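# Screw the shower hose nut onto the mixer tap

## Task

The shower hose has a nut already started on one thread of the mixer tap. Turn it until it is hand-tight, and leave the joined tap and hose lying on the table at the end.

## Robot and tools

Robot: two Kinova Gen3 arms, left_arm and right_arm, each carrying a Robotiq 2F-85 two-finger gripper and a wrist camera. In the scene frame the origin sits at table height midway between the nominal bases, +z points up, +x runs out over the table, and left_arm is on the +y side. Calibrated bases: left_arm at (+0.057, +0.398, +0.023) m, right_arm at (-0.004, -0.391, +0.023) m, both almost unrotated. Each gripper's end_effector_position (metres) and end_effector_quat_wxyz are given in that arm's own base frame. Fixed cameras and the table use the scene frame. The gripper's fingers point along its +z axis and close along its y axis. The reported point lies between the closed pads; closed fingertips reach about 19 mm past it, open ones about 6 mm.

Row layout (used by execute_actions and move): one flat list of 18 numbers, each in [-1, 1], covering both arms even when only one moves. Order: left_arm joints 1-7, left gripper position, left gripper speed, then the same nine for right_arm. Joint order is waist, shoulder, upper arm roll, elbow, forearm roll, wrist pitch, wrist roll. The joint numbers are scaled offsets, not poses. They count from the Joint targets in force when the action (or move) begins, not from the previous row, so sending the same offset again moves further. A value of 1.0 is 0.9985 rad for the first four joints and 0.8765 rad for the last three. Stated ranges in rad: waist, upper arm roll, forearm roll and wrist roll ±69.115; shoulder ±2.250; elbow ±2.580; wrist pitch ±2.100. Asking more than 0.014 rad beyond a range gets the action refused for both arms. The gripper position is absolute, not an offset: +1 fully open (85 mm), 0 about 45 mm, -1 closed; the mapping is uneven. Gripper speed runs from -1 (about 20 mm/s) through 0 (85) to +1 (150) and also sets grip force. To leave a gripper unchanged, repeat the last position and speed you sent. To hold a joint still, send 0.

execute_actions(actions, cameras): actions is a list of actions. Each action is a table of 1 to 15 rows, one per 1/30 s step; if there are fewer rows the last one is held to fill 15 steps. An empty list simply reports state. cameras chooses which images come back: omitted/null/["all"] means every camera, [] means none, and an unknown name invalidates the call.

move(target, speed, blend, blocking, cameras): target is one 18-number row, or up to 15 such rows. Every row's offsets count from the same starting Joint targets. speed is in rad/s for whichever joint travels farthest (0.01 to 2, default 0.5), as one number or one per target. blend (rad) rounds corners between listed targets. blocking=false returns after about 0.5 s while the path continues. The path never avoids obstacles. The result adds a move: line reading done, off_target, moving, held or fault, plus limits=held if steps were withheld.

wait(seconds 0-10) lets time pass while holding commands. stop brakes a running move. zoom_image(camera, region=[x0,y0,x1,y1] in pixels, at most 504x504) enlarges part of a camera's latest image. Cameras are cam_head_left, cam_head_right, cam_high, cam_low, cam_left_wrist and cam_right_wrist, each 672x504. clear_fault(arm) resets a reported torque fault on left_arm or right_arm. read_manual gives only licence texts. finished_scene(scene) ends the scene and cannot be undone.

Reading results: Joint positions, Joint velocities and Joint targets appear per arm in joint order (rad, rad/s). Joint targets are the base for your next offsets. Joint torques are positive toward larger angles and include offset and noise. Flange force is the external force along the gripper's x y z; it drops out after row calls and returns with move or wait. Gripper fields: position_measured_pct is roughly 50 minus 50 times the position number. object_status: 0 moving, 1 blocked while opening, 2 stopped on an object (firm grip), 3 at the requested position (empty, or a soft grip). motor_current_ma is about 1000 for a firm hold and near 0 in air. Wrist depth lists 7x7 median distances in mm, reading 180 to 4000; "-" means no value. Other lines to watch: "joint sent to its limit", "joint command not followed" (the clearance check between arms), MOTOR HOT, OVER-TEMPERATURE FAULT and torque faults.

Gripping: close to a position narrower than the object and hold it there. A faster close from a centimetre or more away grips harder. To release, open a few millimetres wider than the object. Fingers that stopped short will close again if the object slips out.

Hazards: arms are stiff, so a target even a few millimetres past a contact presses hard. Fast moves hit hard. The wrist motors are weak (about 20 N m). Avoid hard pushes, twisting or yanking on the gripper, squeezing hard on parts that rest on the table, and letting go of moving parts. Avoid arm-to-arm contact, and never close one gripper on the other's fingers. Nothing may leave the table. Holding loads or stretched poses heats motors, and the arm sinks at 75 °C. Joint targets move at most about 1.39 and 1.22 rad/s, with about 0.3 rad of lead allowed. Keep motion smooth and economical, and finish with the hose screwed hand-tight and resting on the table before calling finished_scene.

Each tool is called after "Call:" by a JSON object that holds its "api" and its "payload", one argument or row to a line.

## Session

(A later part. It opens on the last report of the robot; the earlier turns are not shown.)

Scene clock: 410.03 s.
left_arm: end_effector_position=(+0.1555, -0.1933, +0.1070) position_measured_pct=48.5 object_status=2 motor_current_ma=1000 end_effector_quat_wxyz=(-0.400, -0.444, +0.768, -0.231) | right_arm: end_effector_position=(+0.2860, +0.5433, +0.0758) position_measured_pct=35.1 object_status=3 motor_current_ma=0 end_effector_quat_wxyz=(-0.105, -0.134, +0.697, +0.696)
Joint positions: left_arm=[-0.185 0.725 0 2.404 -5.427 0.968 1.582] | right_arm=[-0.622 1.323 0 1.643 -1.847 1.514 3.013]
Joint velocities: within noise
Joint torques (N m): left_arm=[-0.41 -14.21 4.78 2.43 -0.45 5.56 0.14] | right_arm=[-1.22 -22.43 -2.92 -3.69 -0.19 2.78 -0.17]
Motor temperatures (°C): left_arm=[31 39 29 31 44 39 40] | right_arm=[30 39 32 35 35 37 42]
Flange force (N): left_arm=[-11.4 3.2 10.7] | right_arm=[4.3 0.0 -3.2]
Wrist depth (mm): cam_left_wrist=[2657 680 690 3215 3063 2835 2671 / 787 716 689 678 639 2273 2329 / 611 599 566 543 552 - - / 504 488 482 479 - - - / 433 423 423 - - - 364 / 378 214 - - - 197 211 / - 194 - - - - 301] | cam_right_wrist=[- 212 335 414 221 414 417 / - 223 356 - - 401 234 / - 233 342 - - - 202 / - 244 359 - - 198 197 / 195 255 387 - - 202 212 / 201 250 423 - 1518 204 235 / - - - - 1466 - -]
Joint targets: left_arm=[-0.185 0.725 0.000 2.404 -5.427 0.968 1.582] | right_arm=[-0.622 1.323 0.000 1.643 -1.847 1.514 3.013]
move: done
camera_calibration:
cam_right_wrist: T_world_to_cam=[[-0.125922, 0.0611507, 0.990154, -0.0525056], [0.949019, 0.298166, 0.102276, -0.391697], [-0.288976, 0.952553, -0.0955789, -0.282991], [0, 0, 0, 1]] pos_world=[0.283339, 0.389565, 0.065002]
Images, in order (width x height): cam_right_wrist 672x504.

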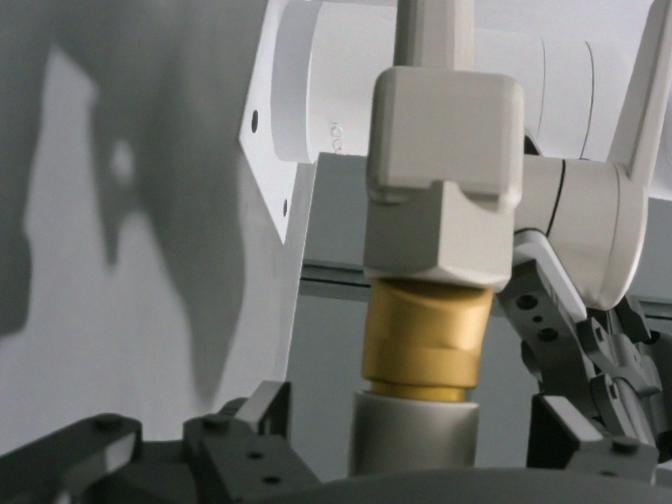

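Call:
{"api": "zoom_image", "payload": {
  "camera": "cam_right_wrist",
  "region": [340, 370, 500, 475]
}}

Scaled by 3.150.

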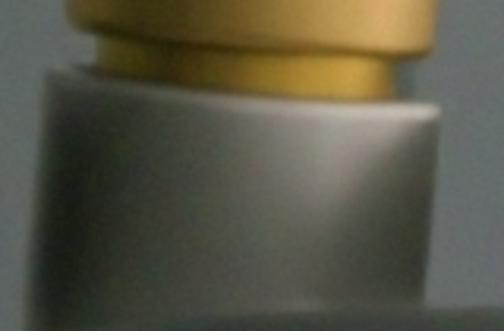

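Call:
{"api": "move", "payload": {
  "target": [
    [0,0,0,0,0,0,0,-0.3,-1, -0.0075,-0.1125,0,0.0706,0.0235,-0.1876,-0.0859,0.3,1],
    [0,0,0,0,0,0,0,-0.3,-1, -0.0306,-0.2195,0,0.1077,0.0677,-0.3826,-0.2157,0.3,1],
    [0,0,0,0,0,0,0,-0.3,-1, -0.0664,-0.3156,0,0.1131,0.1543,-0.5767,-0.3976,0.3,1],
    [0,0,0,0,0,0,0,-0.3,-1, -0.1134,-0.3913,0,0.0830,0.3257,-0.7495,-0.6634,0.3,1]
  ],
  "speed": 0.6,
  "blend": [0.1,0.1,0.1,0],
  "cameras": ["cam_right_wrist"]
}}

Call:
{"api": "zoom_image", "payload": {
  "camera": "cam_right_wrist",
  "region": [200, 250, 600, 504]
}}

Call:
{"api": "move", "payload": {
  "target": [
    [0,0,0,0,0,0,0,-0.3,-1, -0.0524,-0.0586,0,-0.0531,0.2505,-0.1404,-0.3399,0.3,1],
    [0,0,0,0,0,0,0,-0.3,-1, -0.1097,-0.0842,0,-0.1422,0.6153,-0.1801,-0.7821,0.3,1]
  ],
  "speed": 0.6,
  "blend": [0.1,0],
  "cameras": ["cam_right_wrist"]
}}

Call:
{"api": "zoom_image", "payload": {
  "camera": "cam_right_wrist",
  "region": [340, 370, 500, 475]
}}

Scene clock: 424.43 s.
left_arm: end_effector_position=(+0.1555, -0.1933, +0.1070) position_measured_pct=48.5 object_status=2 motor_current_ma=1000 end_effector_quat_wxyz=(-0.400, -0.444, +0.768, -0.231) | right_arm: end_effector_position=(+0.2859, +0.5433, +0.0756) position_measured_pct=35.1 object_status=3 motor_current_ma=0 end_effector_quat_wxyz=(-0.104, -0.115, +0.882, +0.445)
Joint positions: left_arm=[-0.185 0.725 0 2.404 -5.427 0.968 1.582] | right_arm=[-0.736 0.932 0 1.726 -1.562 0.857 2.432]
Joint velocities: within noise
Joint torques (N m): left_arm=[-0.44 -14.2 4.8 2.42 -0.41 5.58 0.15] | right_arm=[-1.32 -21.91 -1.97 -6.36 -0.68 1.93 -0.09]
Motor temperatures (°C): left_arm=[31 38 29 31 44 39 40] | right_arm=[30 39 32 35 35 37 42]
Flange force (N): left_arm=[-11.4 3.2 10.6] | right_arm=[3.7 -4.8 -1.4]
Wrist depth (mm): cam_left_wrist=[2673 680 687 3218 3157 2839 2637 / 786 715 689 680 644 2296 2312 / 614 602 567 545 548 - - / 507 487 481 479 - - - / 436 424 425 - - - 364 / 378 214 - - - 197 211 / 337 194 - - - - 300] | cam_right_wrist=[188 207 237 277 335 205 354 / 188 207 238 - - 199 201 / 188 207 237 - - - - / 188 207 238 - - - - / 188 208 238 - - - - / 189 208 245 - - - 253 / - - - - - - -]
Joint targets: left_arm=[-0.185 0.725 0.000 2.404 -5.427 0.968 1.582] | right_arm=[-0.736 0.932 0.000 1.726 -1.562 0.857 2.432]
move: done; blend cut to 0.0822 rad at target 1, 0.0851 rad at target 2, 0.0851 rad at target 3
camera_calibration:
cam_right_wrist: T_world_to_cam=[[-0.190752, 0.627227, 0.755116, -0.32352], [0.953107, 0.302451, -0.0104601, -0.386583], [-0.234947, 0.717712, -0.655508, -0.128543], [0, 0, 0, 1]] pos_world=[0.276542, 0.4121, 0.155991]
Images, in order (width x height): cam_right_wrist 672x504.

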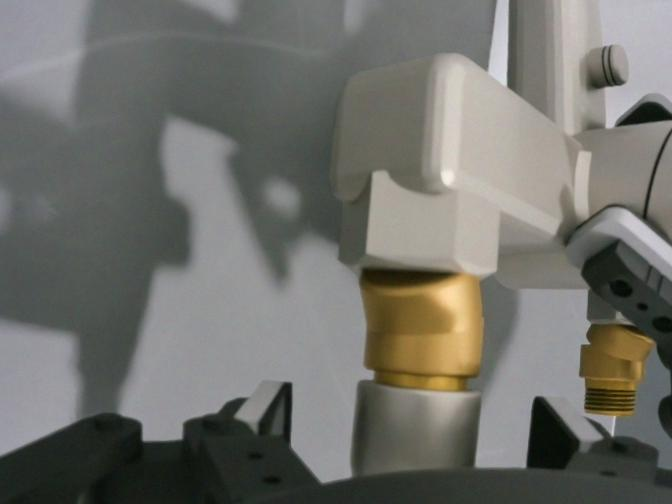

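Scaled by 1.260.

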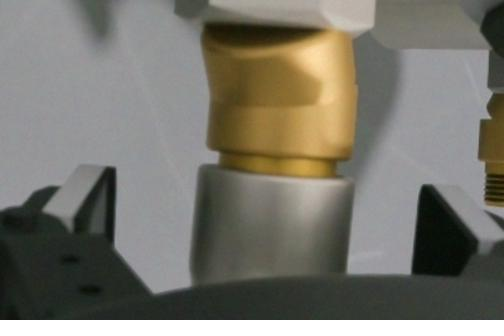

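Scene clock: 425.97 s.
left_arm: end_effector_position=(+0.1555, -0.1933, +0.1070) position_measured_pct=48.5 object_status=2 motor_current_ma=1000 end_effector_quat_wxyz=(-0.400, -0.444, +0.768, -0.231) | right_arm: end_effector_position=(+0.2861, +0.5432, +0.0756) position_measured_pct=35.1 object_status=3 motor_current_ma=0 end_effector_quat_wxyz=(-0.100, -0.101, +0.943, +0.301)
Joint positions: left_arm=[-0.185 0.725 0 2.404 -5.427 0.968 1.582] | right_arm=[-0.845 0.848 0 1.584 -1.023 0.699 1.746]
Joint velocities: within noise
Joint torques (N m): left_arm=[-0.45 -14.2 4.79 2.43 -0.43 5.56 0.16] | right_arm=[-1.29 -22.22 -1.49 -7.78 -0.7 0.65 -0.13]
Motor temperatures (°C): left_arm=[31 38 29 31 44 39 40] | right_arm=[30 39 32 35 35 37 42]
Flange force (N): left_arm=[-11.4 3.2 10.7] | right_arm=[2.3 -5.5 -0.2]
Wrist depth (mm): cam_left_wrist=[2589 679 688 3174 3062 2840 2707 / 785 721 692 677 640 2405 2357 / 607 601 568 545 551 - - / 507 486 481 478 - - - / 437 423 425 - - - 364 / 378 214 - - - 198 211 / 340 194 - - - - 300] | cam_right_wrist=[205 220 238 259 284 302 186 / 205 220 237 - - - 183 / 204 219 236 - - - - / 203 218 235 - - - - / 202 217 234 - - 318 339 / 201 216 233 - - 317 346 / - - - - - - -]
Joint targets: left_arm=[-0.185 0.725 0.000 2.404 -5.427 0.968 1.582] | right_arm=[-0.845 0.848 0.000 1.584 -1.023 0.699 1.746]
move: done
camera_calibration:
cam_right_wrist: T_world_to_cam=[[-0.207617, 0.829609, 0.51831, -0.410665], [0.958436, 0.278517, -0.0618792, -0.371362], [-0.195694, 0.483919, -0.852951, 0.00224463], [0, 0, 0, 1]] pos_world=[0.271105, 0.443036, 0.191787]
Images, in order (width x height): cam_right_wrist 672x504.

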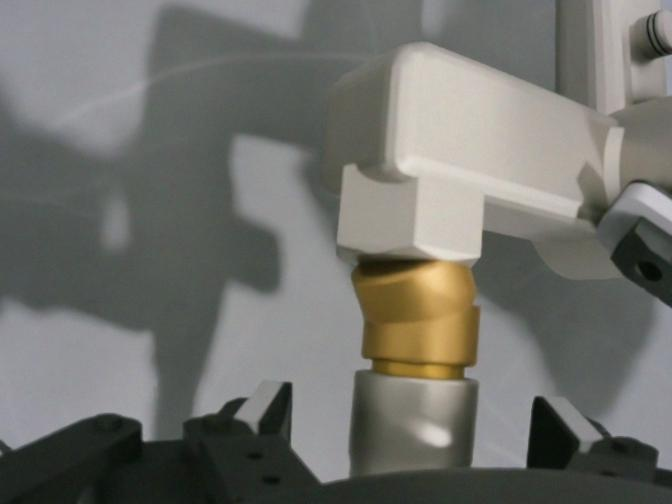

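Scaled by 3.150.

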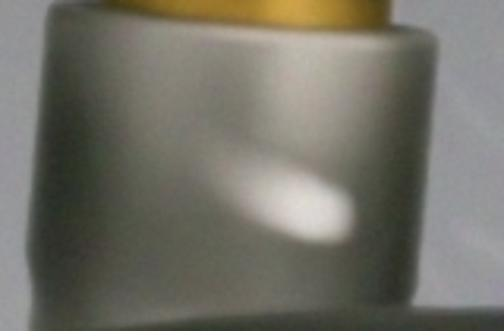

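Call:
{"api": "move", "payload": {
  "target": [0,0,0,0,0,0,0,-0.3,-1, 0,0,0,0,0,0,0,-0.8,-0.3],
  "speed": 0.6,
  "cameras": ["cam_right_wrist"]
}}

Scene clock: 432.43 s.
left_arm: end_effector_position=(+0.1555, -0.1933, +0.1070) position_measured_pct=48.5 object_status=2 motor_current_ma=1000 end_effector_quat_wxyz=(-0.400, -0.444, +0.768, -0.231) | right_arm: end_effector_position=(+0.2861, +0.5432, +0.0756) position_measured_pct=70.1 object_status=0 motor_current_ma=1000 end_effector_quat_wxyz=(-0.100, -0.101, +0.943, +0.301)
Joint positions: left_arm=[-0.185 0.725 0 2.404 -5.427 0.968 1.582] | right_arm=[-0.845 0.848 0 1.584 -1.023 0.699 1.746]
Joint velocities: within noise
Joint torques (N m): left_arm=[-0.18 -14.27 5.29 2.58 -0.37 6.02 0.05] | right_arm=[-1.63 -21.93 -1.67 -7.98 -0.75 0.59 -0.1]
Motor temperatures (°C): left_arm=[31 38 29 31 44 39 40] | right_arm=[30 39 32 35 35 37 42]
Flange force (N): left_arm=[-12.6 4.0 10.5] | right_arm=[2.9 -6.1 -1.3]
Wrist depth (mm): cam_left_wrist=[2611 680 686 3185 3038 2888 2663 / 780 715 693 679 644 2299 2373 / 610 597 568 544 545 - - / 506 488 482 479 - - - / 436 424 423 - - - 365 / 378 214 - - - 197 211 / 338 194 - - - - 301] | cam_right_wrist=[205 220 239 259 284 302 186 / 205 219 237 - - - 184 / 204 219 236 - - - - / 203 218 235 - - - - / 202 217 233 - - 319 339 / 201 216 232 - - 322 344 / 200 - - - - - 351]
Joint targets: left_arm=[-0.185 0.725 0.000 2.404 -5.427 0.968 1.582] | right_arm=[-0.845 0.848 0.000 1.584 -1.023 0.699 1.746]
move: done
camera_calibration:
cam_right_wrist: T_world_to_cam=[[-0.207617, 0.829609, 0.51831, -0.410665], [0.958436, 0.278517, -0.0618792, -0.371362], [-0.195694, 0.483919, -0.852951, 0.00224463], [0, 0, 0, 1]] pos_world=[0.271105, 0.443036, 0.191787]
Images, in order (width x height): cam_right_wrist 672x504.

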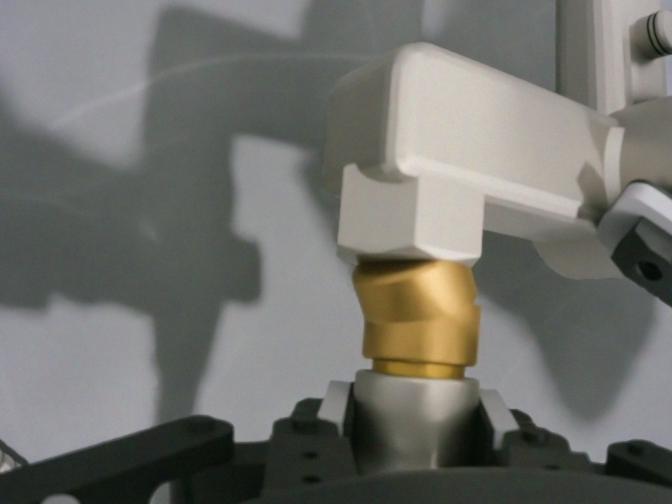

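Call:
{"api": "move", "payload": {
  "target": [
    [0,0,0,0,0,0,0,-0.3,-1, 0,0,0,0,0,0,0,0,1],
    [0,0,0,0,0,0,0,-0.3,-1, 0.0573,0.0256,0,0.0891,-0.3647,0.0397,0.4422,0,1],
    [0,0,0,0,0,0,0,-0.3,-1, 0.1097,0.0842,0,0.1422,-0.6153,0.1801,0.7821,0,1]
  ],
  "speed": 0.7,
  "blend": [0,0.1,0],
  "cameras": []
}}

Call:
{"api": "move", "payload": {
  "target": [
    [0,0,0,0,0,0,0,-0.3,-1, 0.0470,0.0757,0,0.0300,-0.1715,0.1727,0.2658,0,1],
    [0,0,0,0,0,0,0,-0.3,-1, 0.0827,0.1718,0,0.0246,-0.2581,0.3669,0.4477,0,1],
    [0,0,0,0,0,0,0,-0.3,-1, 0.1059,0.2788,0,-0.0124,-0.3022,0.5619,0.5775,0,1],
    [0,0,0,0,0,0,0,-0.3,-1, 0.1134,0.3913,0,-0.0830,-0.3257,0.7495,0.6634,-0.8,-0.3]
  ],
  "speed": 0.7,
  "blend": [0.1,0.1,0.1,0],
  "cameras": ["cam_right_wrist"]
}}

Scene clock: 440.70 s.
left_arm: end_effector_position=(+0.1555, -0.1933, +0.1070) position_measured_pct=48.5 object_status=2 motor_current_ma=1000 end_effector_quat_wxyz=(-0.400, -0.444, +0.768, -0.231) | right_arm: end_effector_position=(+0.2859, +0.5433, +0.0757) position_measured_pct=49.8 object_status=3 motor_current_ma=0 end_effector_quat_wxyz=(-0.104, -0.115, +0.882, +0.445)
Joint positions: left_arm=[-0.185 0.725 0 2.404 -5.427 0.968 1.582] | right_arm=[-0.736 0.932 0 1.726 -1.562 0.857 2.432]
Joint velocities: within noise
Joint torques (N m): left_arm=[-0.45 -14.16 4.75 2.45 -0.43 5.57 0.16] | right_arm=[-1.26 -21.8 -1.91 -6.4 -0.69 1.91 -0.11]
Motor temperatures (°C): left_arm=[31 38 29 31 44 39 40] | right_arm=[30 39 32 35 35 37 42]
Flange force (N): left_arm=[-11.3 3.1 10.7] | right_arm=[4.0 -4.6 -1.5]
Wrist depth (mm): cam_left_wrist=[2631 681 690 3214 3082 2884 2633 / 786 717 691 679 644 2264 2385 / 610 600 567 544 546 - - / 506 487 480 479 - - - / 437 423 425 - - - 365 / 378 215 - - - 197 210 / 340 194 - - - - 300] | cam_right_wrist=[190 209 240 281 340 204 352 / 189 209 240 - - 198 202 / 189 209 239 - - - - / 185 208 239 - - - - / 189 208 239 - - - - / 189 207 231 - - - 253 / - - - - - - -]
Joint targets: left_arm=[-0.185 0.725 0.000 2.404 -5.427 0.968 1.582] | right_arm=[-0.736 0.932 0.000 1.726 -1.562 0.857 2.432]
move: done
No camera images: "cameras" was empty.

Scene clock: 442.77 s.
left_arm: end_effector_position=(+0.1555, -0.1933, +0.1070) position_measured_pct=48.5 object_status=2 motor_current_ma=1000 end_effector_quat_wxyz=(-0.400, -0.444, +0.768, -0.231) | right_arm: end_effector_position=(+0.2860, +0.5433, +0.0758) position_measured_pct=70.1 object_status=0 motor_current_ma=1000 end_effector_quat_wxyz=(-0.105, -0.134, +0.697, +0.696)
Joint positions: left_arm=[-0.185 0.725 0 2.404 -5.427 0.968 1.582] | right_arm=[-0.622 1.323 0 1.643 -1.847 1.514 3.013]
Joint velocities: within noise
Joint torques (N m): left_arm=[-0.18 -14.06 5.05 2.51 -0.36 5.69 0.14] | right_arm=[-1.65 -22.89 -3.26 -4.04 -0.32 2.97 -0.14]
Motor temperatures (°C): left_arm=[31 38 29 31 44 39 40] | right_arm=[30 39 32 35 35 37 42]
Flange force (N): left_arm=[-11.7 3.8 9.7] | right_arm=[4.8 -0.4 -4.4]
Wrist depth (mm): cam_left_wrist=[2620 683 694 3248 3038 2859 2620 / 790 724 694 680 644 2322 2370 / 611 600 568 546 551 - - / 505 488 479 481 - - - / 435 423 424 - - - 364 / 377 215 - - - 197 211 / 340 194 - - - - 301] | cam_right_wrist=[- 208 352 414 221 412 404 / - 230 365 - - 401 230 / - 238 344 - - 199 201 / - 247 362 - - 198 197 / 194 256 383 - - 202 220 / 200 246 402 - - 202 232 / - - - - - - 207]
Joint targets: left_arm=[-0.185 0.725 0.000 2.404 -5.427 0.968 1.582] | right_arm=[-0.622 1.323 0.000 1.643 -1.847 1.514 3.013]
move: done; blend cut to 0.0851 rad at target 1, 0.0851 rad at target 2, 0.0822 rad at target 3
camera_calibration:
cam_right_wrist: T_world_to_cam=[[-0.125922, 0.0611507, 0.990154, -0.0524066], [0.949019, 0.298166, 0.102276, -0.391687], [-0.288976, 0.952553, -0.0955789, -0.283], [0, 0, 0, 1]] pos_world=[0.283339, 0.389565, 0.064902]
Images, in order (width x height): cam_right_wrist 672x504.

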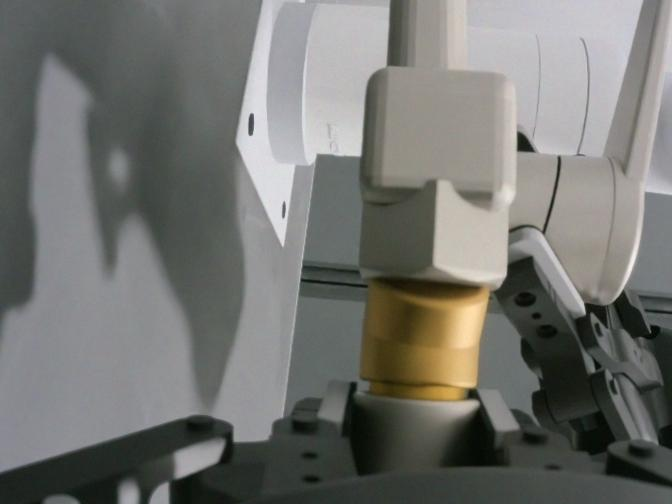

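Call:
{"api": "move", "payload": {
  "target": [
    [0,0,0,0,0,0,0,-0.3,-1, -0.0075,-0.1125,0,0.0706,0.0235,-0.1876,-0.0859,-0.8,-0.3],
    [0,0,0,0,0,0,0,-0.3,-1, -0.0306,-0.2195,0,0.1077,0.0677,-0.3826,-0.2157,-0.8,-0.3],
    [0,0,0,0,0,0,0,-0.3,-1, -0.0664,-0.3156,0,0.1131,0.1543,-0.5767,-0.3976,-0.8,-0.3],
    [0,0,0,0,0,0,0,-0.3,-1, -0.1134,-0.3913,0,0.0830,0.3257,-0.7495,-0.6634,-0.8,-0.3]
  ],
  "speed": 0.6,
  "blend": [0.1,0.1,0.1,0],
  "cameras": []
}}

Call:
{"api": "move", "payload": {
  "target": [
    [0,0,0,0,0,0,0,-0.3,-1, -0.0524,-0.0586,0,-0.0531,0.2505,-0.1404,-0.3399,-0.8,-0.3],
    [0,0,0,0,0,0,0,-0.3,-1, -0.1097,-0.0842,0,-0.1422,0.6153,-0.1801,-0.7821,-0.8,-0.3]
  ],
  "speed": 0.6,
  "blend": [0.1,0],
  "cameras": ["cam_right_wrist"]
}}

Scene clock: 447.70 s.
left_arm: end_effector_position=(+0.1555, -0.1933, +0.1070) position_measured_pct=48.5 object_status=2 motor_current_ma=1000 end_effector_quat_wxyz=(-0.400, -0.444, +0.768, -0.231) | right_arm: end_effector_position=(+0.2858, +0.5433, +0.0756) position_measured_pct=70.1 object_status=2 motor_current_ma=1000 end_effector_quat_wxyz=(-0.104, -0.115, +0.882, +0.445)
Joint positions: left_arm=[-0.185 0.725 0 2.404 -5.427 0.968 1.582] | right_arm=[-0.736 0.932 0 1.726 -1.562 0.857 2.432]
Joint velocities: within noise
Joint torques (N m): left_arm=[0.16 -11.72 3.19 6.07 -3.11 4.32 0.91] | right_arm=[5.44 -24.6 3.16 -8.27 -1.34 0.17 0.13]
Motor temperatures (°C): left_arm=[31 38 29 31 44 39 40] | right_arm=[30 39 32 35 35 37 42]
Flange force (N): left_arm=[-7.2 -7.7 9.3] | right_arm=[9.5 -2.6 8.5]
Wrist depth (mm): cam_left_wrist=[2581 679 686 3124 3116 2872 2803 / 783 722 690 679 647 654 2343 / 615 601 569 545 550 - - / 507 488 482 478 - - - / 437 425 423 - - - 364 / 378 213 - - - 198 211 / - 194 - - - - 301] | cam_right_wrist=[188 208 238 279 336 204 356 / 188 208 238 - - 198 201 / 188 208 238 - - - - / 189 208 238 - - - - / 189 208 238 - - - - / 189 208 239 - - - 252 / 185 - - - - - -]
Joint targets: left_arm=[-0.185 0.725 0.000 2.404 -5.427 0.968 1.582] | right_arm=[-0.736 0.932 0.000 1.726 -1.562 0.857 2.432]
move: done; blend cut to 0.0822 rad at target 1, 0.0851 rad at target 2, 0.0851 rad at target 3
No camera images: "cameras" was empty.

Scene clock: 449.23 s.
left_arm: end_effector_position=(+0.1554, -0.1933, +0.1071) position_measured_pct=48.5 object_status=2 motor_current_ma=1000 end_effector_quat_wxyz=(-0.400, -0.444, +0.768, -0.231) | right_arm: end_effector_position=(+0.2861, +0.5432, +0.0756) position_measured_pct=70.1 object_status=2 motor_current_ma=1000 end_effector_quat_wxyz=(-0.100, -0.101, +0.943, +0.301)
Joint positions: left_arm=[-0.185 0.725 0 2.404 -5.427 0.968 1.582] | right_arm=[-0.845 0.848 0 1.584 -1.023 0.699 1.746]
Joint velocities: within noise
Joint torques (N m): left_arm=[0.17 -10.63 1.95 3.88 -2.26 2.03 1.39] | right_arm=[2.98 -30.25 0.85 -11.93 -1.41 0.01 -0.08]
Motor temperatures (°C): left_arm=[31 38 29 31 44 39 40] | right_arm=[30 39 32 35 35 37 42]
Flange force (N): left_arm=[-0.3 -3.8 3.3] | right_arm=[5.5 -9.4 14.1]
Wrist depth (mm): cam_left_wrist=[2626 676 686 3198 3141 2884 2784 / 791 723 688 680 646 2369 2382 / 614 604 572 548 552 - - / 508 490 483 481 - - - / 440 424 425 - - - 367 / 380 212 - - - 198 211 / 341 194 - - - - 301] | cam_right_wrist=[206 222 240 261 286 304 186 / 206 221 238 - 285 200 184 / 205 220 236 - - - - / 203 218 235 - - - - / 202 217 234 - - 319 - / 201 215 233 - - 323 344 / 200 - - - - - -]
Joint targets: left_arm=[-0.185 0.725 0.000 2.404 -5.427 0.968 1.582] | right_arm=[-0.845 0.848 0.000 1.584 -1.023 0.699 1.746]
move: done
camera_calibration:
cam_right_wrist: T_world_to_cam=[[-0.207598, 0.829614, 0.518309, -0.410672], [0.95844, 0.278501, -0.0618896, -0.371354], [-0.195694, 0.483919, -0.852951, 0.00224464], [0, 0, 0, 1]] pos_world=[0.271105, 0.443036, 0.191787]
Images, in order (width x height): cam_right_wrist 672x504.

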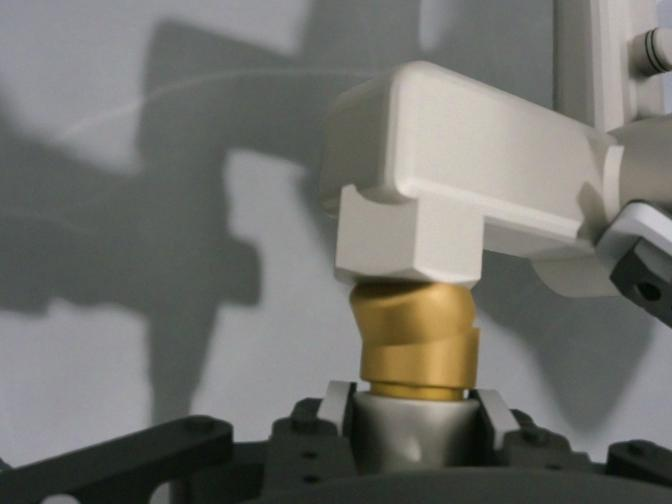

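Call:
{"api": "wait", "payload": {
  "seconds": 0.1,
  "cameras": ["cam_head_left","cam_left_wrist","cam_high"]
}}

Call:
{"api": "zoom_image", "payload": {
  "camera": "cam_high",
  "region": [230, 160, 480, 350]
}}

Scene clock: 455.30 s.
left_arm: end_effector_position=(+0.1555, -0.1933, +0.1070) position_measured_pct=48.5 object_status=2 motor_current_ma=1000 end_effector_quat_wxyz=(-0.400, -0.444, +0.768, -0.231) | right_arm: end_effector_position=(+0.2861, +0.5432, +0.0756) position_measured_pct=70.1 object_status=2 motor_current_ma=1000 end_effector_quat_wxyz=(-0.100, -0.101, +0.943, +0.301)
Joint positions: left_arm=[-0.185 0.725 0 2.404 -5.427 0.968 1.582] | right_arm=[-0.845 0.848 0 1.584 -1.023 0.699 1.746]
Joint velocities: within noise
Joint torques (N m): left_arm=[0.25 -10.58 2.01 3.94 -2.28 1.99 1.39] | right_arm=[2.94 -30.34 0.84 -12.06 -1.54 -0.1 -0.06]
Motor temperatures (°C): left_arm=[31 38 29 31 44 39 40] | right_arm=[30 40 32 35 35 37 42]
Flange force (N): left_arm=[-0.3 -3.9 2.9] | right_arm=[5.3 -9.4 13.8]
Wrist depth (mm): cam_left_wrist=[2666 683 683 3198 3138 2831 2809 / 792 720 693 680 648 2334 2356 / 611 602 570 547 552 - - / 509 492 481 481 - - - / 438 427 426 - - - 364 / 379 212 - - - 197 211 / 341 194 - - - - 301] | cam_right_wrist=[206 222 240 261 286 305 186 / 205 221 238 - 285 200 184 / 204 219 236 - - - - / 203 218 236 - - - - / 203 217 234 - - 318 - / 201 216 232 - - 323 344 / 200 - - - - - -]
Joint targets: left_arm=[-0.185 0.725 0.000 2.404 -5.427 0.968 1.582] | right_arm=[-0.845 0.848 0.000 1.584 -1.023 0.699 1.746]
Tool commands: left_gripper/position=-0.3 left_gripper/speed=-1.0 right_gripper/position=-0.8 right_gripper/speed=-0.3
wait: 0.10 s; at rest from the start
camera_calibration:
cam_left_wrist: T_world_to_cam=[[-0.823224, 0.556857, -0.110514, 0.251396], [0.382422, 0.400054, -0.832893, 0.162897], [-0.41959, -0.72792, -0.542288, 0.135424], [0, 0, 0, 1]] pos_world=[0.201482, -0.106581, 0.236897]
Images, in order (width x height): cam_head_left 672x504, cam_high 672x504, cam_left_wrist 672x504.

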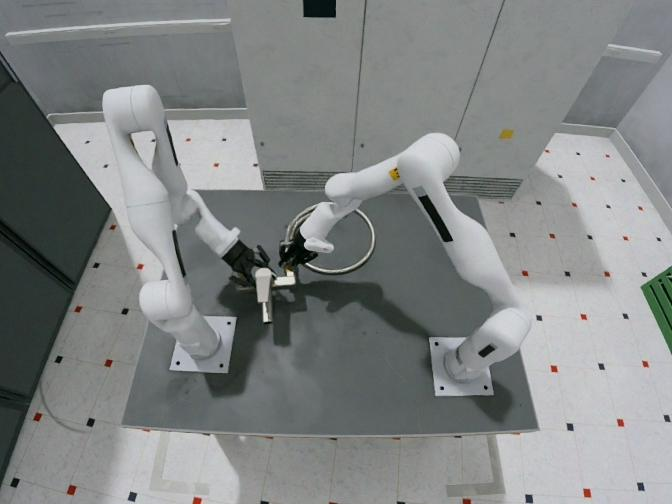

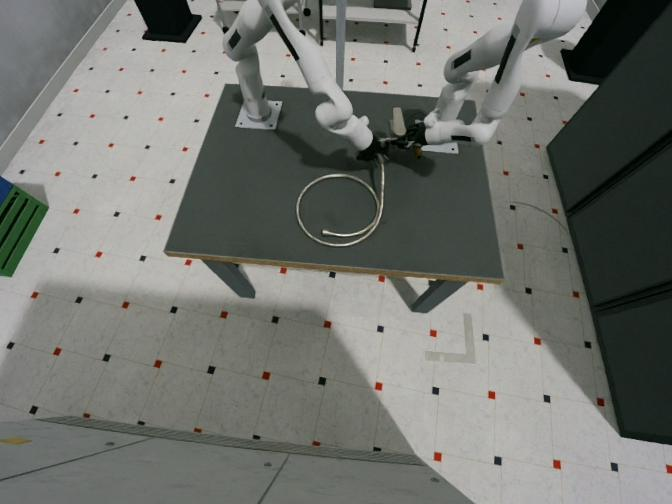

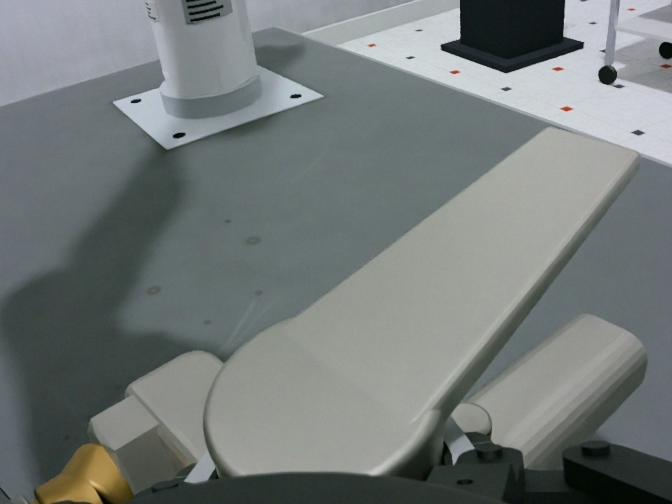

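Scaled by 2.016 from the camera's 672x504 image, which has a finer 960x720 frame.

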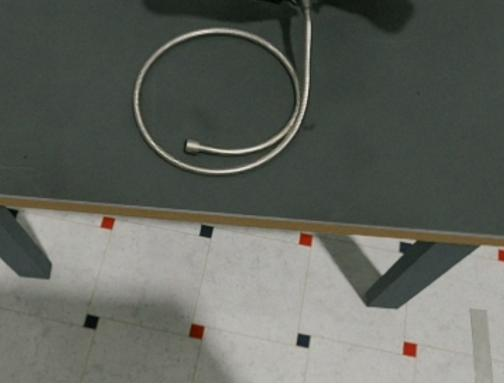

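Call:
{"api": "move", "payload": {
  "target": [0,0,0,0,0,0,0,-0.3,-1, 0,0,0,0,0,0,0,0,1],
  "speed": 0.6,
  "cameras": ["cam_right_wrist","cam_left_wrist"]
}}

Call:
{"api": "zoom_image", "payload": {
  "camera": "cam_right_wrist",
  "region": [340, 370, 500, 475]
}}

Scene clock: 464.00 s.
left_arm: end_effector_position=(+0.1555, -0.1933, +0.1070) position_measured_pct=48.5 object_status=2 motor_current_ma=1000 end_effector_quat_wxyz=(-0.400, -0.444, +0.768, -0.231) | right_arm: end_effector_position=(+0.2861, +0.5432, +0.0756) position_measured_pct=49.8 object_status=0 motor_current_ma=0 end_effector_quat_wxyz=(-0.100, -0.101, +0.943, +0.301)
Joint positions: left_arm=[-0.185 0.725 0 2.404 -5.427 0.968 1.582] | right_arm=[-0.845 0.848 0 1.584 -1.023 0.699 1.746]
Joint velocities: within noise
Joint torques (N m): left_arm=[-0.44 -14.13 4.7 2.45 -0.46 5.56 0.16] | right_arm=[-1.26 -22.22 -1.51 -7.81 -0.72 0.68 -0.08]
Motor temperatures (°C): left_arm=[31 38 29 31 44 39 40] | right_arm=[30 40 32 35 35 37 42]
Flange force (N): left_arm=[-11.2 3.1 10.7] | right_arm=[2.4 -5.4 -0.2]
Wrist depth (mm): cam_left_wrist=[2655 670 713 3345 3082 2874 2715 / 776 708 689 682 641 2448 2394 / 608 598 563 544 552 - - / 500 486 480 477 - - - / 434 423 424 - - - 366 / 375 214 - - - 197 211 / 338 194 - - - - 301] | cam_right_wrist=[205 220 239 259 284 302 188 / 205 219 237 - - - - / 204 219 236 - - - - / 203 218 235 - - 197 - / 202 217 234 249 - 325 341 / 201 216 229 - - 317 346 / - - - - - - -]
Joint targets: left_arm=[-0.185 0.725 0.000 2.404 -5.427 0.968 1.582] | right_arm=[-0.845 0.848 0.000 1.584 -1.023 0.699 1.746]
move: done
camera_calibration:
cam_left_wrist: T_world_to_cam=[[-0.823279, 0.556774, -0.110514, 0.251342], [0.382393, 0.400112, -0.832878, 0.162865], [-0.419507, -0.727951, -0.542311, 0.135483], [0, 0, 0, 1]] pos_world=[0.201482, -0.106481, 0.236897]
cam_right_wrist: T_world_to_cam=[[-0.207617, 0.829609, 0.51831, -0.410665], [0.958436, 0.278517, -0.0618792, -0.371362], [-0.195694, 0.483919, -0.852951, 0.00224463], [0, 0, 0, 1]] pos_world=[0.271105, 0.443036, 0.191787]
Images, in order (width x height): cam_left_wrist 672x504, cam_right_wrist 672x504.

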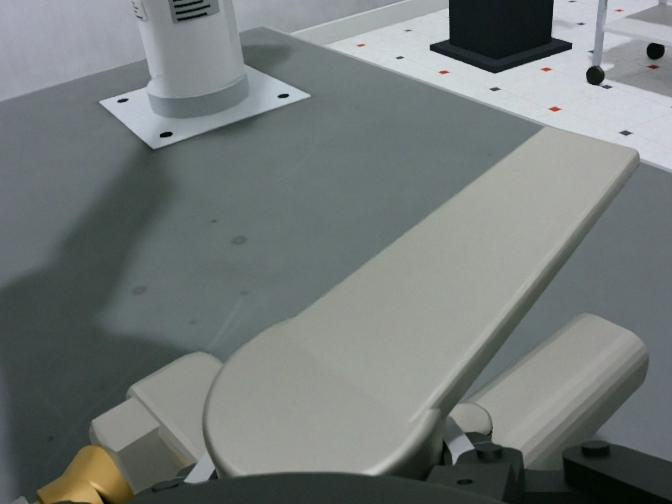

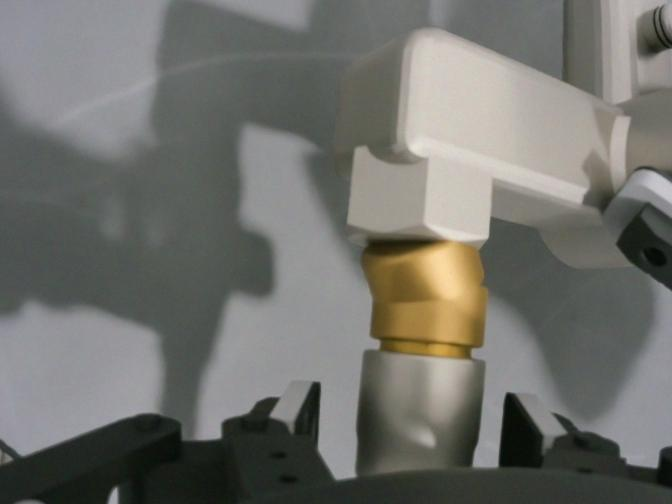

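Scaled by 3.150.

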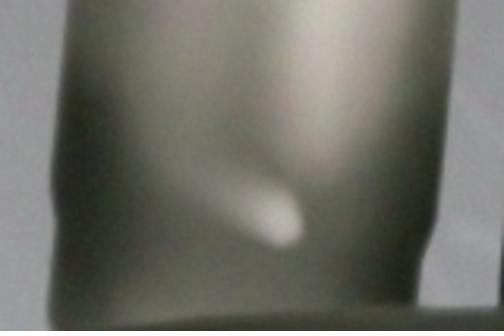

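Call:
{"api": "move", "payload": {
  "target": [
    [0,0,0,0,0,0,0,-0.3,-1, 0.0573,0.0256,0,0.0891,-0.3647,0.0397,0.4422,0,1],
    [0,0,0,0,0,0,0,-0.3,-1, 0.1097,0.0842,0,0.1422,-0.6153,0.1801,0.7821,0,1]
  ],
  "speed": 0.7,
  "blend": [0.1,0],
  "cameras": ["cam_right_wrist","cam_left_wrist"]
}}

Call:
{"api": "zoom_image", "payload": {
  "camera": "cam_right_wrist",
  "region": [200, 250, 600, 504]
}}

Scene clock: 479.23 s.
left_arm: end_effector_position=(+0.1555, -0.1933, +0.1070) position_measured_pct=48.5 object_status=2 motor_current_ma=1000 end_effector_quat_wxyz=(-0.400, -0.444, +0.768, -0.231) | right_arm: end_effector_position=(+0.2859, +0.5433, +0.0757) position_measured_pct=49.8 object_status=3 motor_current_ma=0 end_effector_quat_wxyz=(-0.104, -0.115, +0.882, +0.445)
Joint positions: left_arm=[-0.185 0.725 0 2.404 -5.427 0.968 1.582] | right_arm=[-0.736 0.932 0 1.726 -1.562 0.857 2.432]
Joint velocities: within noise
Joint torques (N m): left_arm=[-0.43 -14.12 4.73 2.47 -0.41 5.54 0.14] | right_arm=[-1.31 -21.72 -1.96 -6.38 -0.66 1.88 -0.18]
Motor temperatures (°C): left_arm=[31 38 29 31 44 39 40] | right_arm=[30 40 32 35 35 37 42]
Flange force (N): left_arm=[-11.2 3.0 10.4] | right_arm=[4.3 -4.8 -1.6]
Wrist depth (mm): cam_left_wrist=[2569 670 710 3131 3069 2899 2679 / 779 710 689 682 642 2432 2356 / 607 599 562 545 551 - - / 500 486 477 479 - - - / 436 423 424 - - - 365 / 377 214 - - - 197 211 / 337 194 - - - - 301] | cam_right_wrist=[190 209 240 282 340 206 351 / 190 209 240 - - - 202 / 189 209 239 - - - - / 185 208 239 - - - - / 188 208 238 - - - 255 / 189 208 231 - - - 255 / - - - - - - -]
Joint targets: left_arm=[-0.185 0.725 0.000 2.404 -5.427 0.968 1.582] | right_arm=[-0.736 0.932 0.000 1.726 -1.562 0.857 2.432]
move: done
camera_calibration:
cam_left_wrist: T_world_to_cam=[[-0.823224, 0.556857, -0.110514, 0.251396], [0.382422, 0.400054, -0.832893, 0.162897], [-0.41959, -0.72792, -0.542288, 0.135424], [0, 0, 0, 1]] pos_world=[0.201482, -0.106581, 0.236897]
cam_right_wrist: T_world_to_cam=[[-0.190813, 0.627174, 0.755145, -0.323485], [0.953123, 0.302408, -0.0103208, -0.386592], [-0.234835, 0.717776, -0.655477, -0.128606], [0, 0, 0, 1]] pos_world=[0.276543, 0.4121, 0.15599]
Images, in order (width x height): cam_left_wrist 672x504, cam_right_wrist 672x504.

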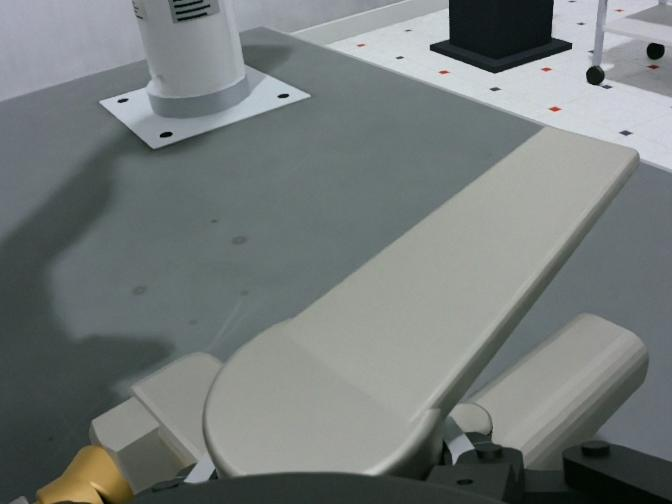

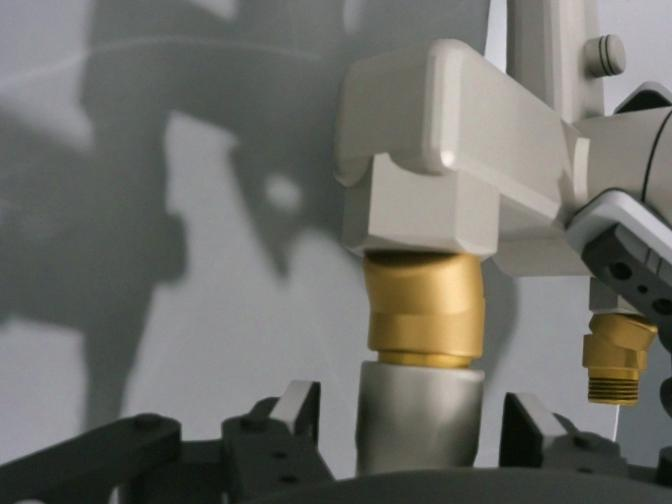

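Scaled by 1.260.

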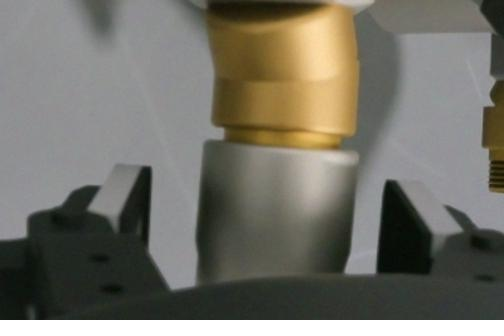

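Call:
{"api": "move", "payload": {
  "target": [
    [0,0,0,0,0,0,0,-0.3,-1, 0.0470,0.0757,0,0.0300,-0.1715,0.1727,0.2658,0,1],
    [0,0,0,0,0,0,0,-0.3,-1, 0.0827,0.1718,0,0.0246,-0.2581,0.3669,0.4477,0,1],
    [0,0,0,0,0,0,0,-0.3,-1, 0.1059,0.2788,0,-0.0124,-0.3022,0.5619,0.5775,0,1],
    [0,0,0,0,0,0,0,-0.3,-1, 0.1134,0.3913,0,-0.0830,-0.3257,0.7495,0.6634,0,1]
  ],
  "speed": 0.7,
  "blend": [0.1,0.1,0.1,0],
  "cameras": ["cam_right_wrist","cam_left_wrist"]
}}

Call:
{"api": "zoom_image", "payload": {
  "camera": "cam_right_wrist",
  "region": [200, 250, 600, 504]
}}

Scene clock: 484.63 s.
left_arm: end_effector_position=(+0.1555, -0.1933, +0.1070) position_measured_pct=48.5 object_status=2 motor_current_ma=1000 end_effector_quat_wxyz=(-0.400, -0.444, +0.768, -0.231) | right_arm: end_effector_position=(+0.2860, +0.5434, +0.0759) position_measured_pct=49.8 object_status=3 motor_current_ma=0 end_effector_quat_wxyz=(-0.105, -0.134, +0.697, +0.696)
Joint positions: left_arm=[-0.185 0.725 0 2.404 -5.427 0.968 1.582] | right_arm=[-0.622 1.323 0 1.643 -1.847 1.514 3.013]
Joint velocities: within noise
Joint torques (N m): left_arm=[-0.4 -14.11 4.73 2.52 -0.45 5.53 0.14] | right_arm=[-1.28 -22.47 -2.8 -3.7 -0.18 2.87 -0.14]
Motor temperatures (°C): left_arm=[31 38 29 31 44 39 40] | right_arm=[30 40 32 35 35 37 42]
Flange force (N): left_arm=[-11.2 2.9 10.3] | right_arm=[4.2 0.0 -3.1]
Wrist depth (mm): cam_left_wrist=[2624 671 716 3278 3104 2825 2659 / 776 705 689 677 644 2440 2352 / 608 599 562 544 550 - - / 502 485 481 478 - - - / 434 423 423 - - - 366 / 375 214 - - - 197 210 / 338 194 - - - - 301] | cam_right_wrist=[- 209 352 416 225 411 402 / - 231 366 - - - 233 / - 238 345 - - 203 203 / - 248 364 - - 200 200 / 194 258 385 - - 204 222 / 201 247 408 - - 204 234 / - - - - - - -]
Joint targets: left_arm=[-0.185 0.725 0.000 2.404 -5.427 0.968 1.582] | right_arm=[-0.622 1.323 0.000 1.643 -1.847 1.514 3.013]
move: done; blend cut to 0.0851 rad at target 1, 0.0851 rad at target 2, 0.0822 rad at target 3
camera_calibration:
cam_left_wrist: T_world_to_cam=[[-0.823224, 0.556857, -0.110514, 0.251396], [0.382422, 0.400054, -0.832893, 0.162897], [-0.41959, -0.72792, -0.542288, 0.135424], [0, 0, 0, 1]] pos_world=[0.201482, -0.106581, 0.236897]
cam_right_wrist: T_world_to_cam=[[-0.126017, 0.061122, 0.990143, -0.0524666], [0.949007, 0.298171, 0.102375, -0.391702], [-0.288975, 0.952554, -0.0955797, -0.282991], [0, 0, 0, 1]] pos_world=[0.283339, 0.389565, 0.0650016]
Images, in order (width x height): cam_left_wrist 672x504, cam_right_wrist 672x504.

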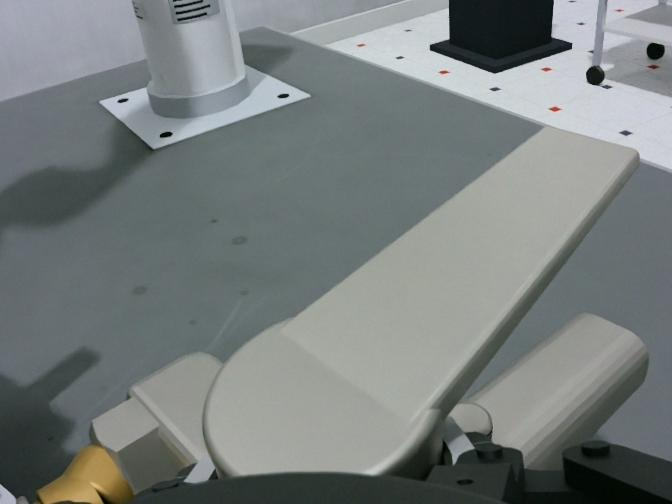

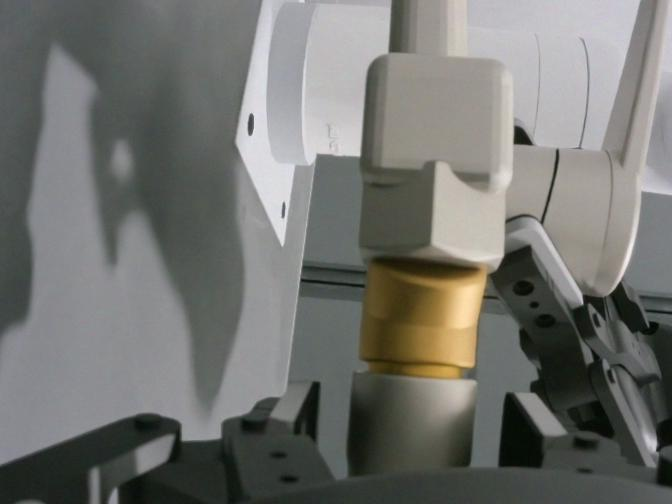

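Scaled by 1.260.

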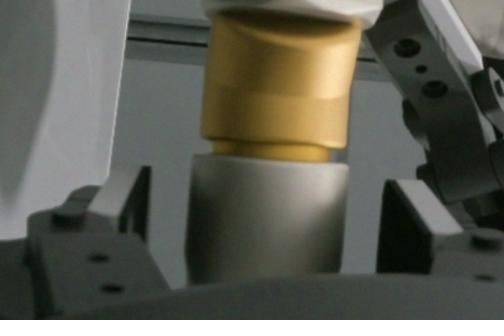

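Call:
{"api": "move", "payload": {
  "target": [
    [0,0,0,0,0,0,0,-0.3,-1, -0.0040,-0.0002,0,-0.0027,-0.0043,-0.0017,-0.0030,0,1],
    [0,0,0,0,0,0,0,-0.3,-1, -0.0040,-0.0002,0,-0.0027,-0.0043,-0.0017,-0.0030,-0.8,-0.3],
    [0,0,0,0,0,0,0,-0.3,-1, -0.0118,-0.1125,0,0.0689,0.0178,-0.1882,-0.0861,-0.8,-0.3],
    [0,0,0,0,0,0,0,-0.3,-1, -0.0356,-0.2197,0,0.1075,0.0605,-0.3831,-0.2138,-0.8,-0.3],
    [0,0,0,0,0,0,0,-0.3,-1, -0.0721,-0.3163,0,0.1151,0.1457,-0.5783,-0.3941,-0.8,-0.3],
    [0,0,0,0,0,0,0,-0.3,-1, -0.1203,-0.3930,0,0.0877,0.3158,-0.7531,-0.6589,-0.8,-0.3]
  ],
  "speed": 0.6,
  "blend": [0,0,0.1,0.1,0.1,0],
  "cameras": ["cam_right_wrist"]
}}

Call:
{"api": "move", "payload": {
  "target": [
    [0,0,0,0,0,0,0,-0.3,-1, -0.0539,-0.0600,0,-0.0496,0.2492,-0.1435,-0.3393,-0.8,-0.3],
    [0,0,0,0,0,0,0,-0.3,-1, -0.1129,-0.0873,0,-0.1347,0.6126,-0.1873,-0.7815,-0.8,-0.3]
  ],
  "speed": 0.6,
  "blend": [0.1,0],
  "cameras": ["cam_right_wrist"]
}}

Scene clock: 513.47 s.
left_arm: end_effector_position=(+0.1554, -0.1933, +0.1070) position_measured_pct=48.5 object_status=2 motor_current_ma=1000 end_effector_quat_wxyz=(-0.400, -0.444, +0.768, -0.231) | right_arm: end_effector_position=(+0.2828, +0.5450, +0.0758) position_measured_pct=70.1 object_status=2 motor_current_ma=1000 end_effector_quat_wxyz=(-0.104, -0.115, +0.882, +0.445)
Joint positions: left_arm=[-0.185 0.725 0 2.404 -5.427 0.968 1.582] | right_arm=[-0.743 0.931 0 1.731 -1.571 0.853 2.436]
Joint velocities: within noise
Joint torques (N m): left_arm=[-1.6 -13.89 2.78 1.65 -0.5 4.22 0.75] | right_arm=[-0.53 -22.32 -1.24 -5.26 -0.01 2.02 0.14]
Motor temperatures (°C): left_arm=[31 38 29 31 44 39 40] | right_arm=[30 40 32 35 35 37 42]
Flange force (N): left_arm=[-7.2 1.6 13.1] | right_arm=[1.3 -3.6 2.8]
Wrist depth (mm): cam_left_wrist=[2646 662 814 3254 3117 2882 2678 / 786 710 692 683 644 2440 2339 / 615 600 569 548 551 - - / 506 488 481 480 - - - / 439 422 424 - - - 364 / 379 211 - - - 198 211 / 342 194 - - - - 300] | cam_right_wrist=[190 208 239 280 339 204 350 / 189 209 239 - - 198 201 / 189 208 239 - - - - / 185 208 239 - - 194 - / 189 208 239 - - - - / 189 208 238 - - - 253 / 185 - - - - - -]
Joint targets: left_arm=[-0.185 0.725 0.000 2.404 -5.427 0.968 1.582] | right_arm=[-0.743 0.931 0.000 1.731 -1.571 0.853 2.436]
move: done; blend cut to 0.0817 rad at target 3, 0.0854 rad at target 4, 0.0856 rad at target 5
camera_calibration:
cam_right_wrist: T_world_to_cam=[[-0.190797, 0.627104, 0.755207, -0.325204], [0.953099, 0.30248, -0.0103792, -0.384164], [-0.234944, 0.717807, -0.655404, -0.130483], [0, 0, 0, 1]] pos_world=[0.273442, 0.4138, 0.156091]
Images, in order (width x height): cam_right_wrist 672x504.

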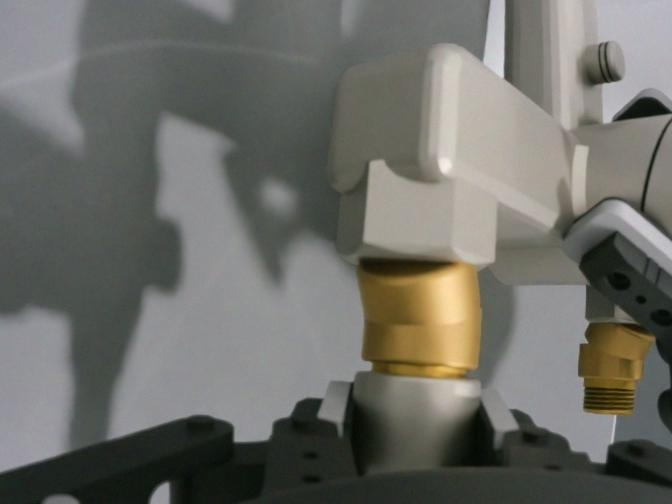

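Scene clock: 515.00 s.
left_arm: end_effector_position=(+0.1554, -0.1933, +0.1070) position_measured_pct=48.5 object_status=2 motor_current_ma=1000 end_effector_quat_wxyz=(-0.400, -0.444, +0.768, -0.231) | right_arm: end_effector_position=(+0.2803, +0.5445, +0.0756) position_measured_pct=70.1 object_status=2 motor_current_ma=1000 end_effector_quat_wxyz=(-0.100, -0.101, +0.943, +0.301)
Joint positions: left_arm=[-0.185 0.725 0 2.404 -5.427 0.968 1.582] | right_arm=[-0.855 0.843 0 1.596 -1.034 0.689 1.751]
Joint velocities: within noise
Joint torques (N m): left_arm=[-1.13 -12.67 2.29 1.31 -0.4 3.05 1.1] | right_arm=[-1.12 -26.37 -1.94 -8.76 -0.89 1.39 0.06]
Motor temperatures (°C): left_arm=[31 38 29 31 44 39 40] | right_arm=[30 40 32 35 35 37 42]
Flange force (N): left_arm=[-3.3 2.5 8.2] | right_arm=[-0.4 -8.1 7.3]
Wrist depth (mm): cam_left_wrist=[2621 665 832 3255 3171 2841 2656 / 791 697 694 683 647 2448 2331 / 614 600 569 545 553 - - / 507 489 481 479 - - - / 437 426 426 - - - 365 / 378 213 - - - 197 211 / 339 194 - - - - 301] | cam_right_wrist=[206 221 239 259 285 303 186 / 205 220 237 - - - 183 / 204 219 236 - - - - / 203 217 235 - - 191 - / 202 217 234 - - 318 - / 201 215 231 - - 320 344 / 200 - - - - - -]
Joint targets: left_arm=[-0.185 0.725 0.000 2.404 -5.427 0.968 1.582] | right_arm=[-0.855 0.843 0.000 1.596 -1.034 0.689 1.751]
move: done
camera_calibration:
cam_right_wrist: T_world_to_cam=[[-0.207722, 0.829652, 0.518199, -0.412886], [0.958415, 0.278595, -0.0618549, -0.366109], [-0.195686, 0.483801, -0.853021, 0.000439814], [0, 0, 0, 1]] pos_world=[0.265205, 0.444335, 0.191686]
Images, in order (width x height): cam_right_wrist 672x504.

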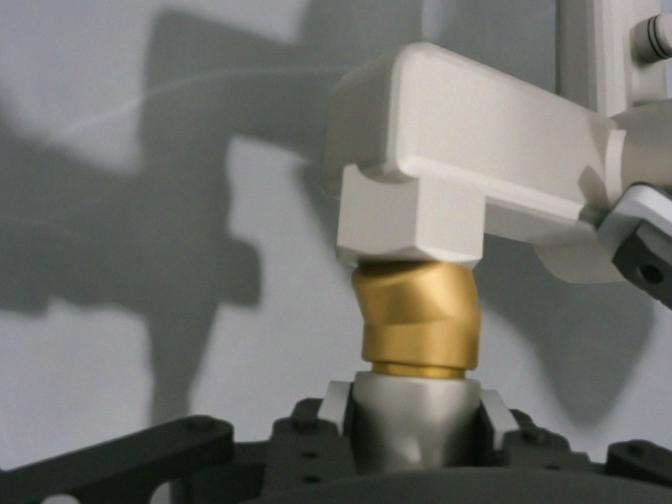

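Call:
{"api": "move", "payload": {
  "target": [0,0,0,0,0,0,0,-0.3,-1, 0,0,0,0,0,0,0,0,1],
  "speed": 0.6,
  "cameras": ["cam_right_wrist"]
}}

Call:
{"api": "zoom_image", "payload": {
  "camera": "cam_right_wrist",
  "region": [200, 250, 600, 504]
}}

Scene clock: 518.53 s.
left_arm: end_effector_position=(+0.1555, -0.1933, +0.1070) position_measured_pct=48.5 object_status=2 motor_current_ma=1000 end_effector_quat_wxyz=(-0.400, -0.444, +0.768, -0.231) | right_arm: end_effector_position=(+0.2803, +0.5445, +0.0756) position_measured_pct=49.8 object_status=0 motor_current_ma=0 end_effector_quat_wxyz=(-0.100, -0.101, +0.943, +0.301)
Joint positions: left_arm=[-0.185 0.725 0 2.404 -5.427 0.968 1.582] | right_arm=[-0.855 0.843 0 1.596 -1.034 0.689 1.751]
Joint velocities: within noise
Joint torques (N m): left_arm=[-0.43 -14.16 4.71 2.48 -0.42 5.54 0.15] | right_arm=[-1.34 -22.22 -1.39 -7.76 -0.69 0.73 -0.1]
Motor temperatures (°C): left_arm=[31 38 29 31 44 39 40] | right_arm=[30 40 32 35 35 37 42]
Flange force (N): left_arm=[-11.3 3.0 10.5] | right_arm=[2.3 -5.8 0.1]
Wrist depth (mm): cam_left_wrist=[2673 669 823 3329 3040 2787 2723 / 777 708 690 682 645 2437 2303 / 606 600 560 546 548 - - / 505 487 480 478 - - - / 436 424 424 - - - 366 / 377 215 - - - 197 211 / 339 194 - - - - 301] | cam_right_wrist=[206 221 240 260 286 302 186 / 205 220 238 - - - 184 / 205 220 237 - - - - / 203 218 235 - - 192 - / 202 217 234 - - 318 - / 201 216 230 - - 315 344 / - - - - - - -]
Joint targets: left_arm=[-0.185 0.725 0.000 2.404 -5.427 0.968 1.582] | right_arm=[-0.855 0.843 0.000 1.596 -1.034 0.689 1.751]
move: done
camera_calibration:
cam_right_wrist: T_world_to_cam=[[-0.207772, 0.829637, 0.518201, -0.412814], [0.958404, 0.278638, -0.061827, -0.366193], [-0.195685, 0.4838, -0.853021, 0.000593042], [0, 0, 0, 1]] pos_world=[0.265306, 0.444235, 0.191786]
Images, in order (width x height): cam_right_wrist 672x504.

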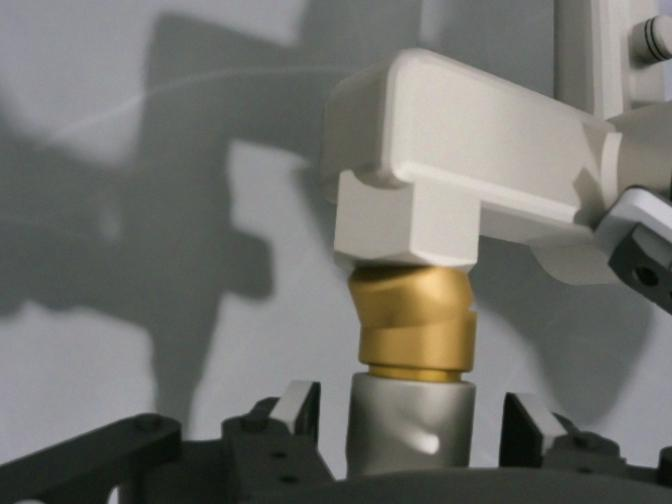

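Scaled by 1.260.

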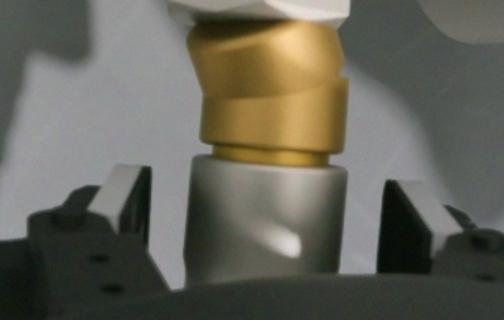

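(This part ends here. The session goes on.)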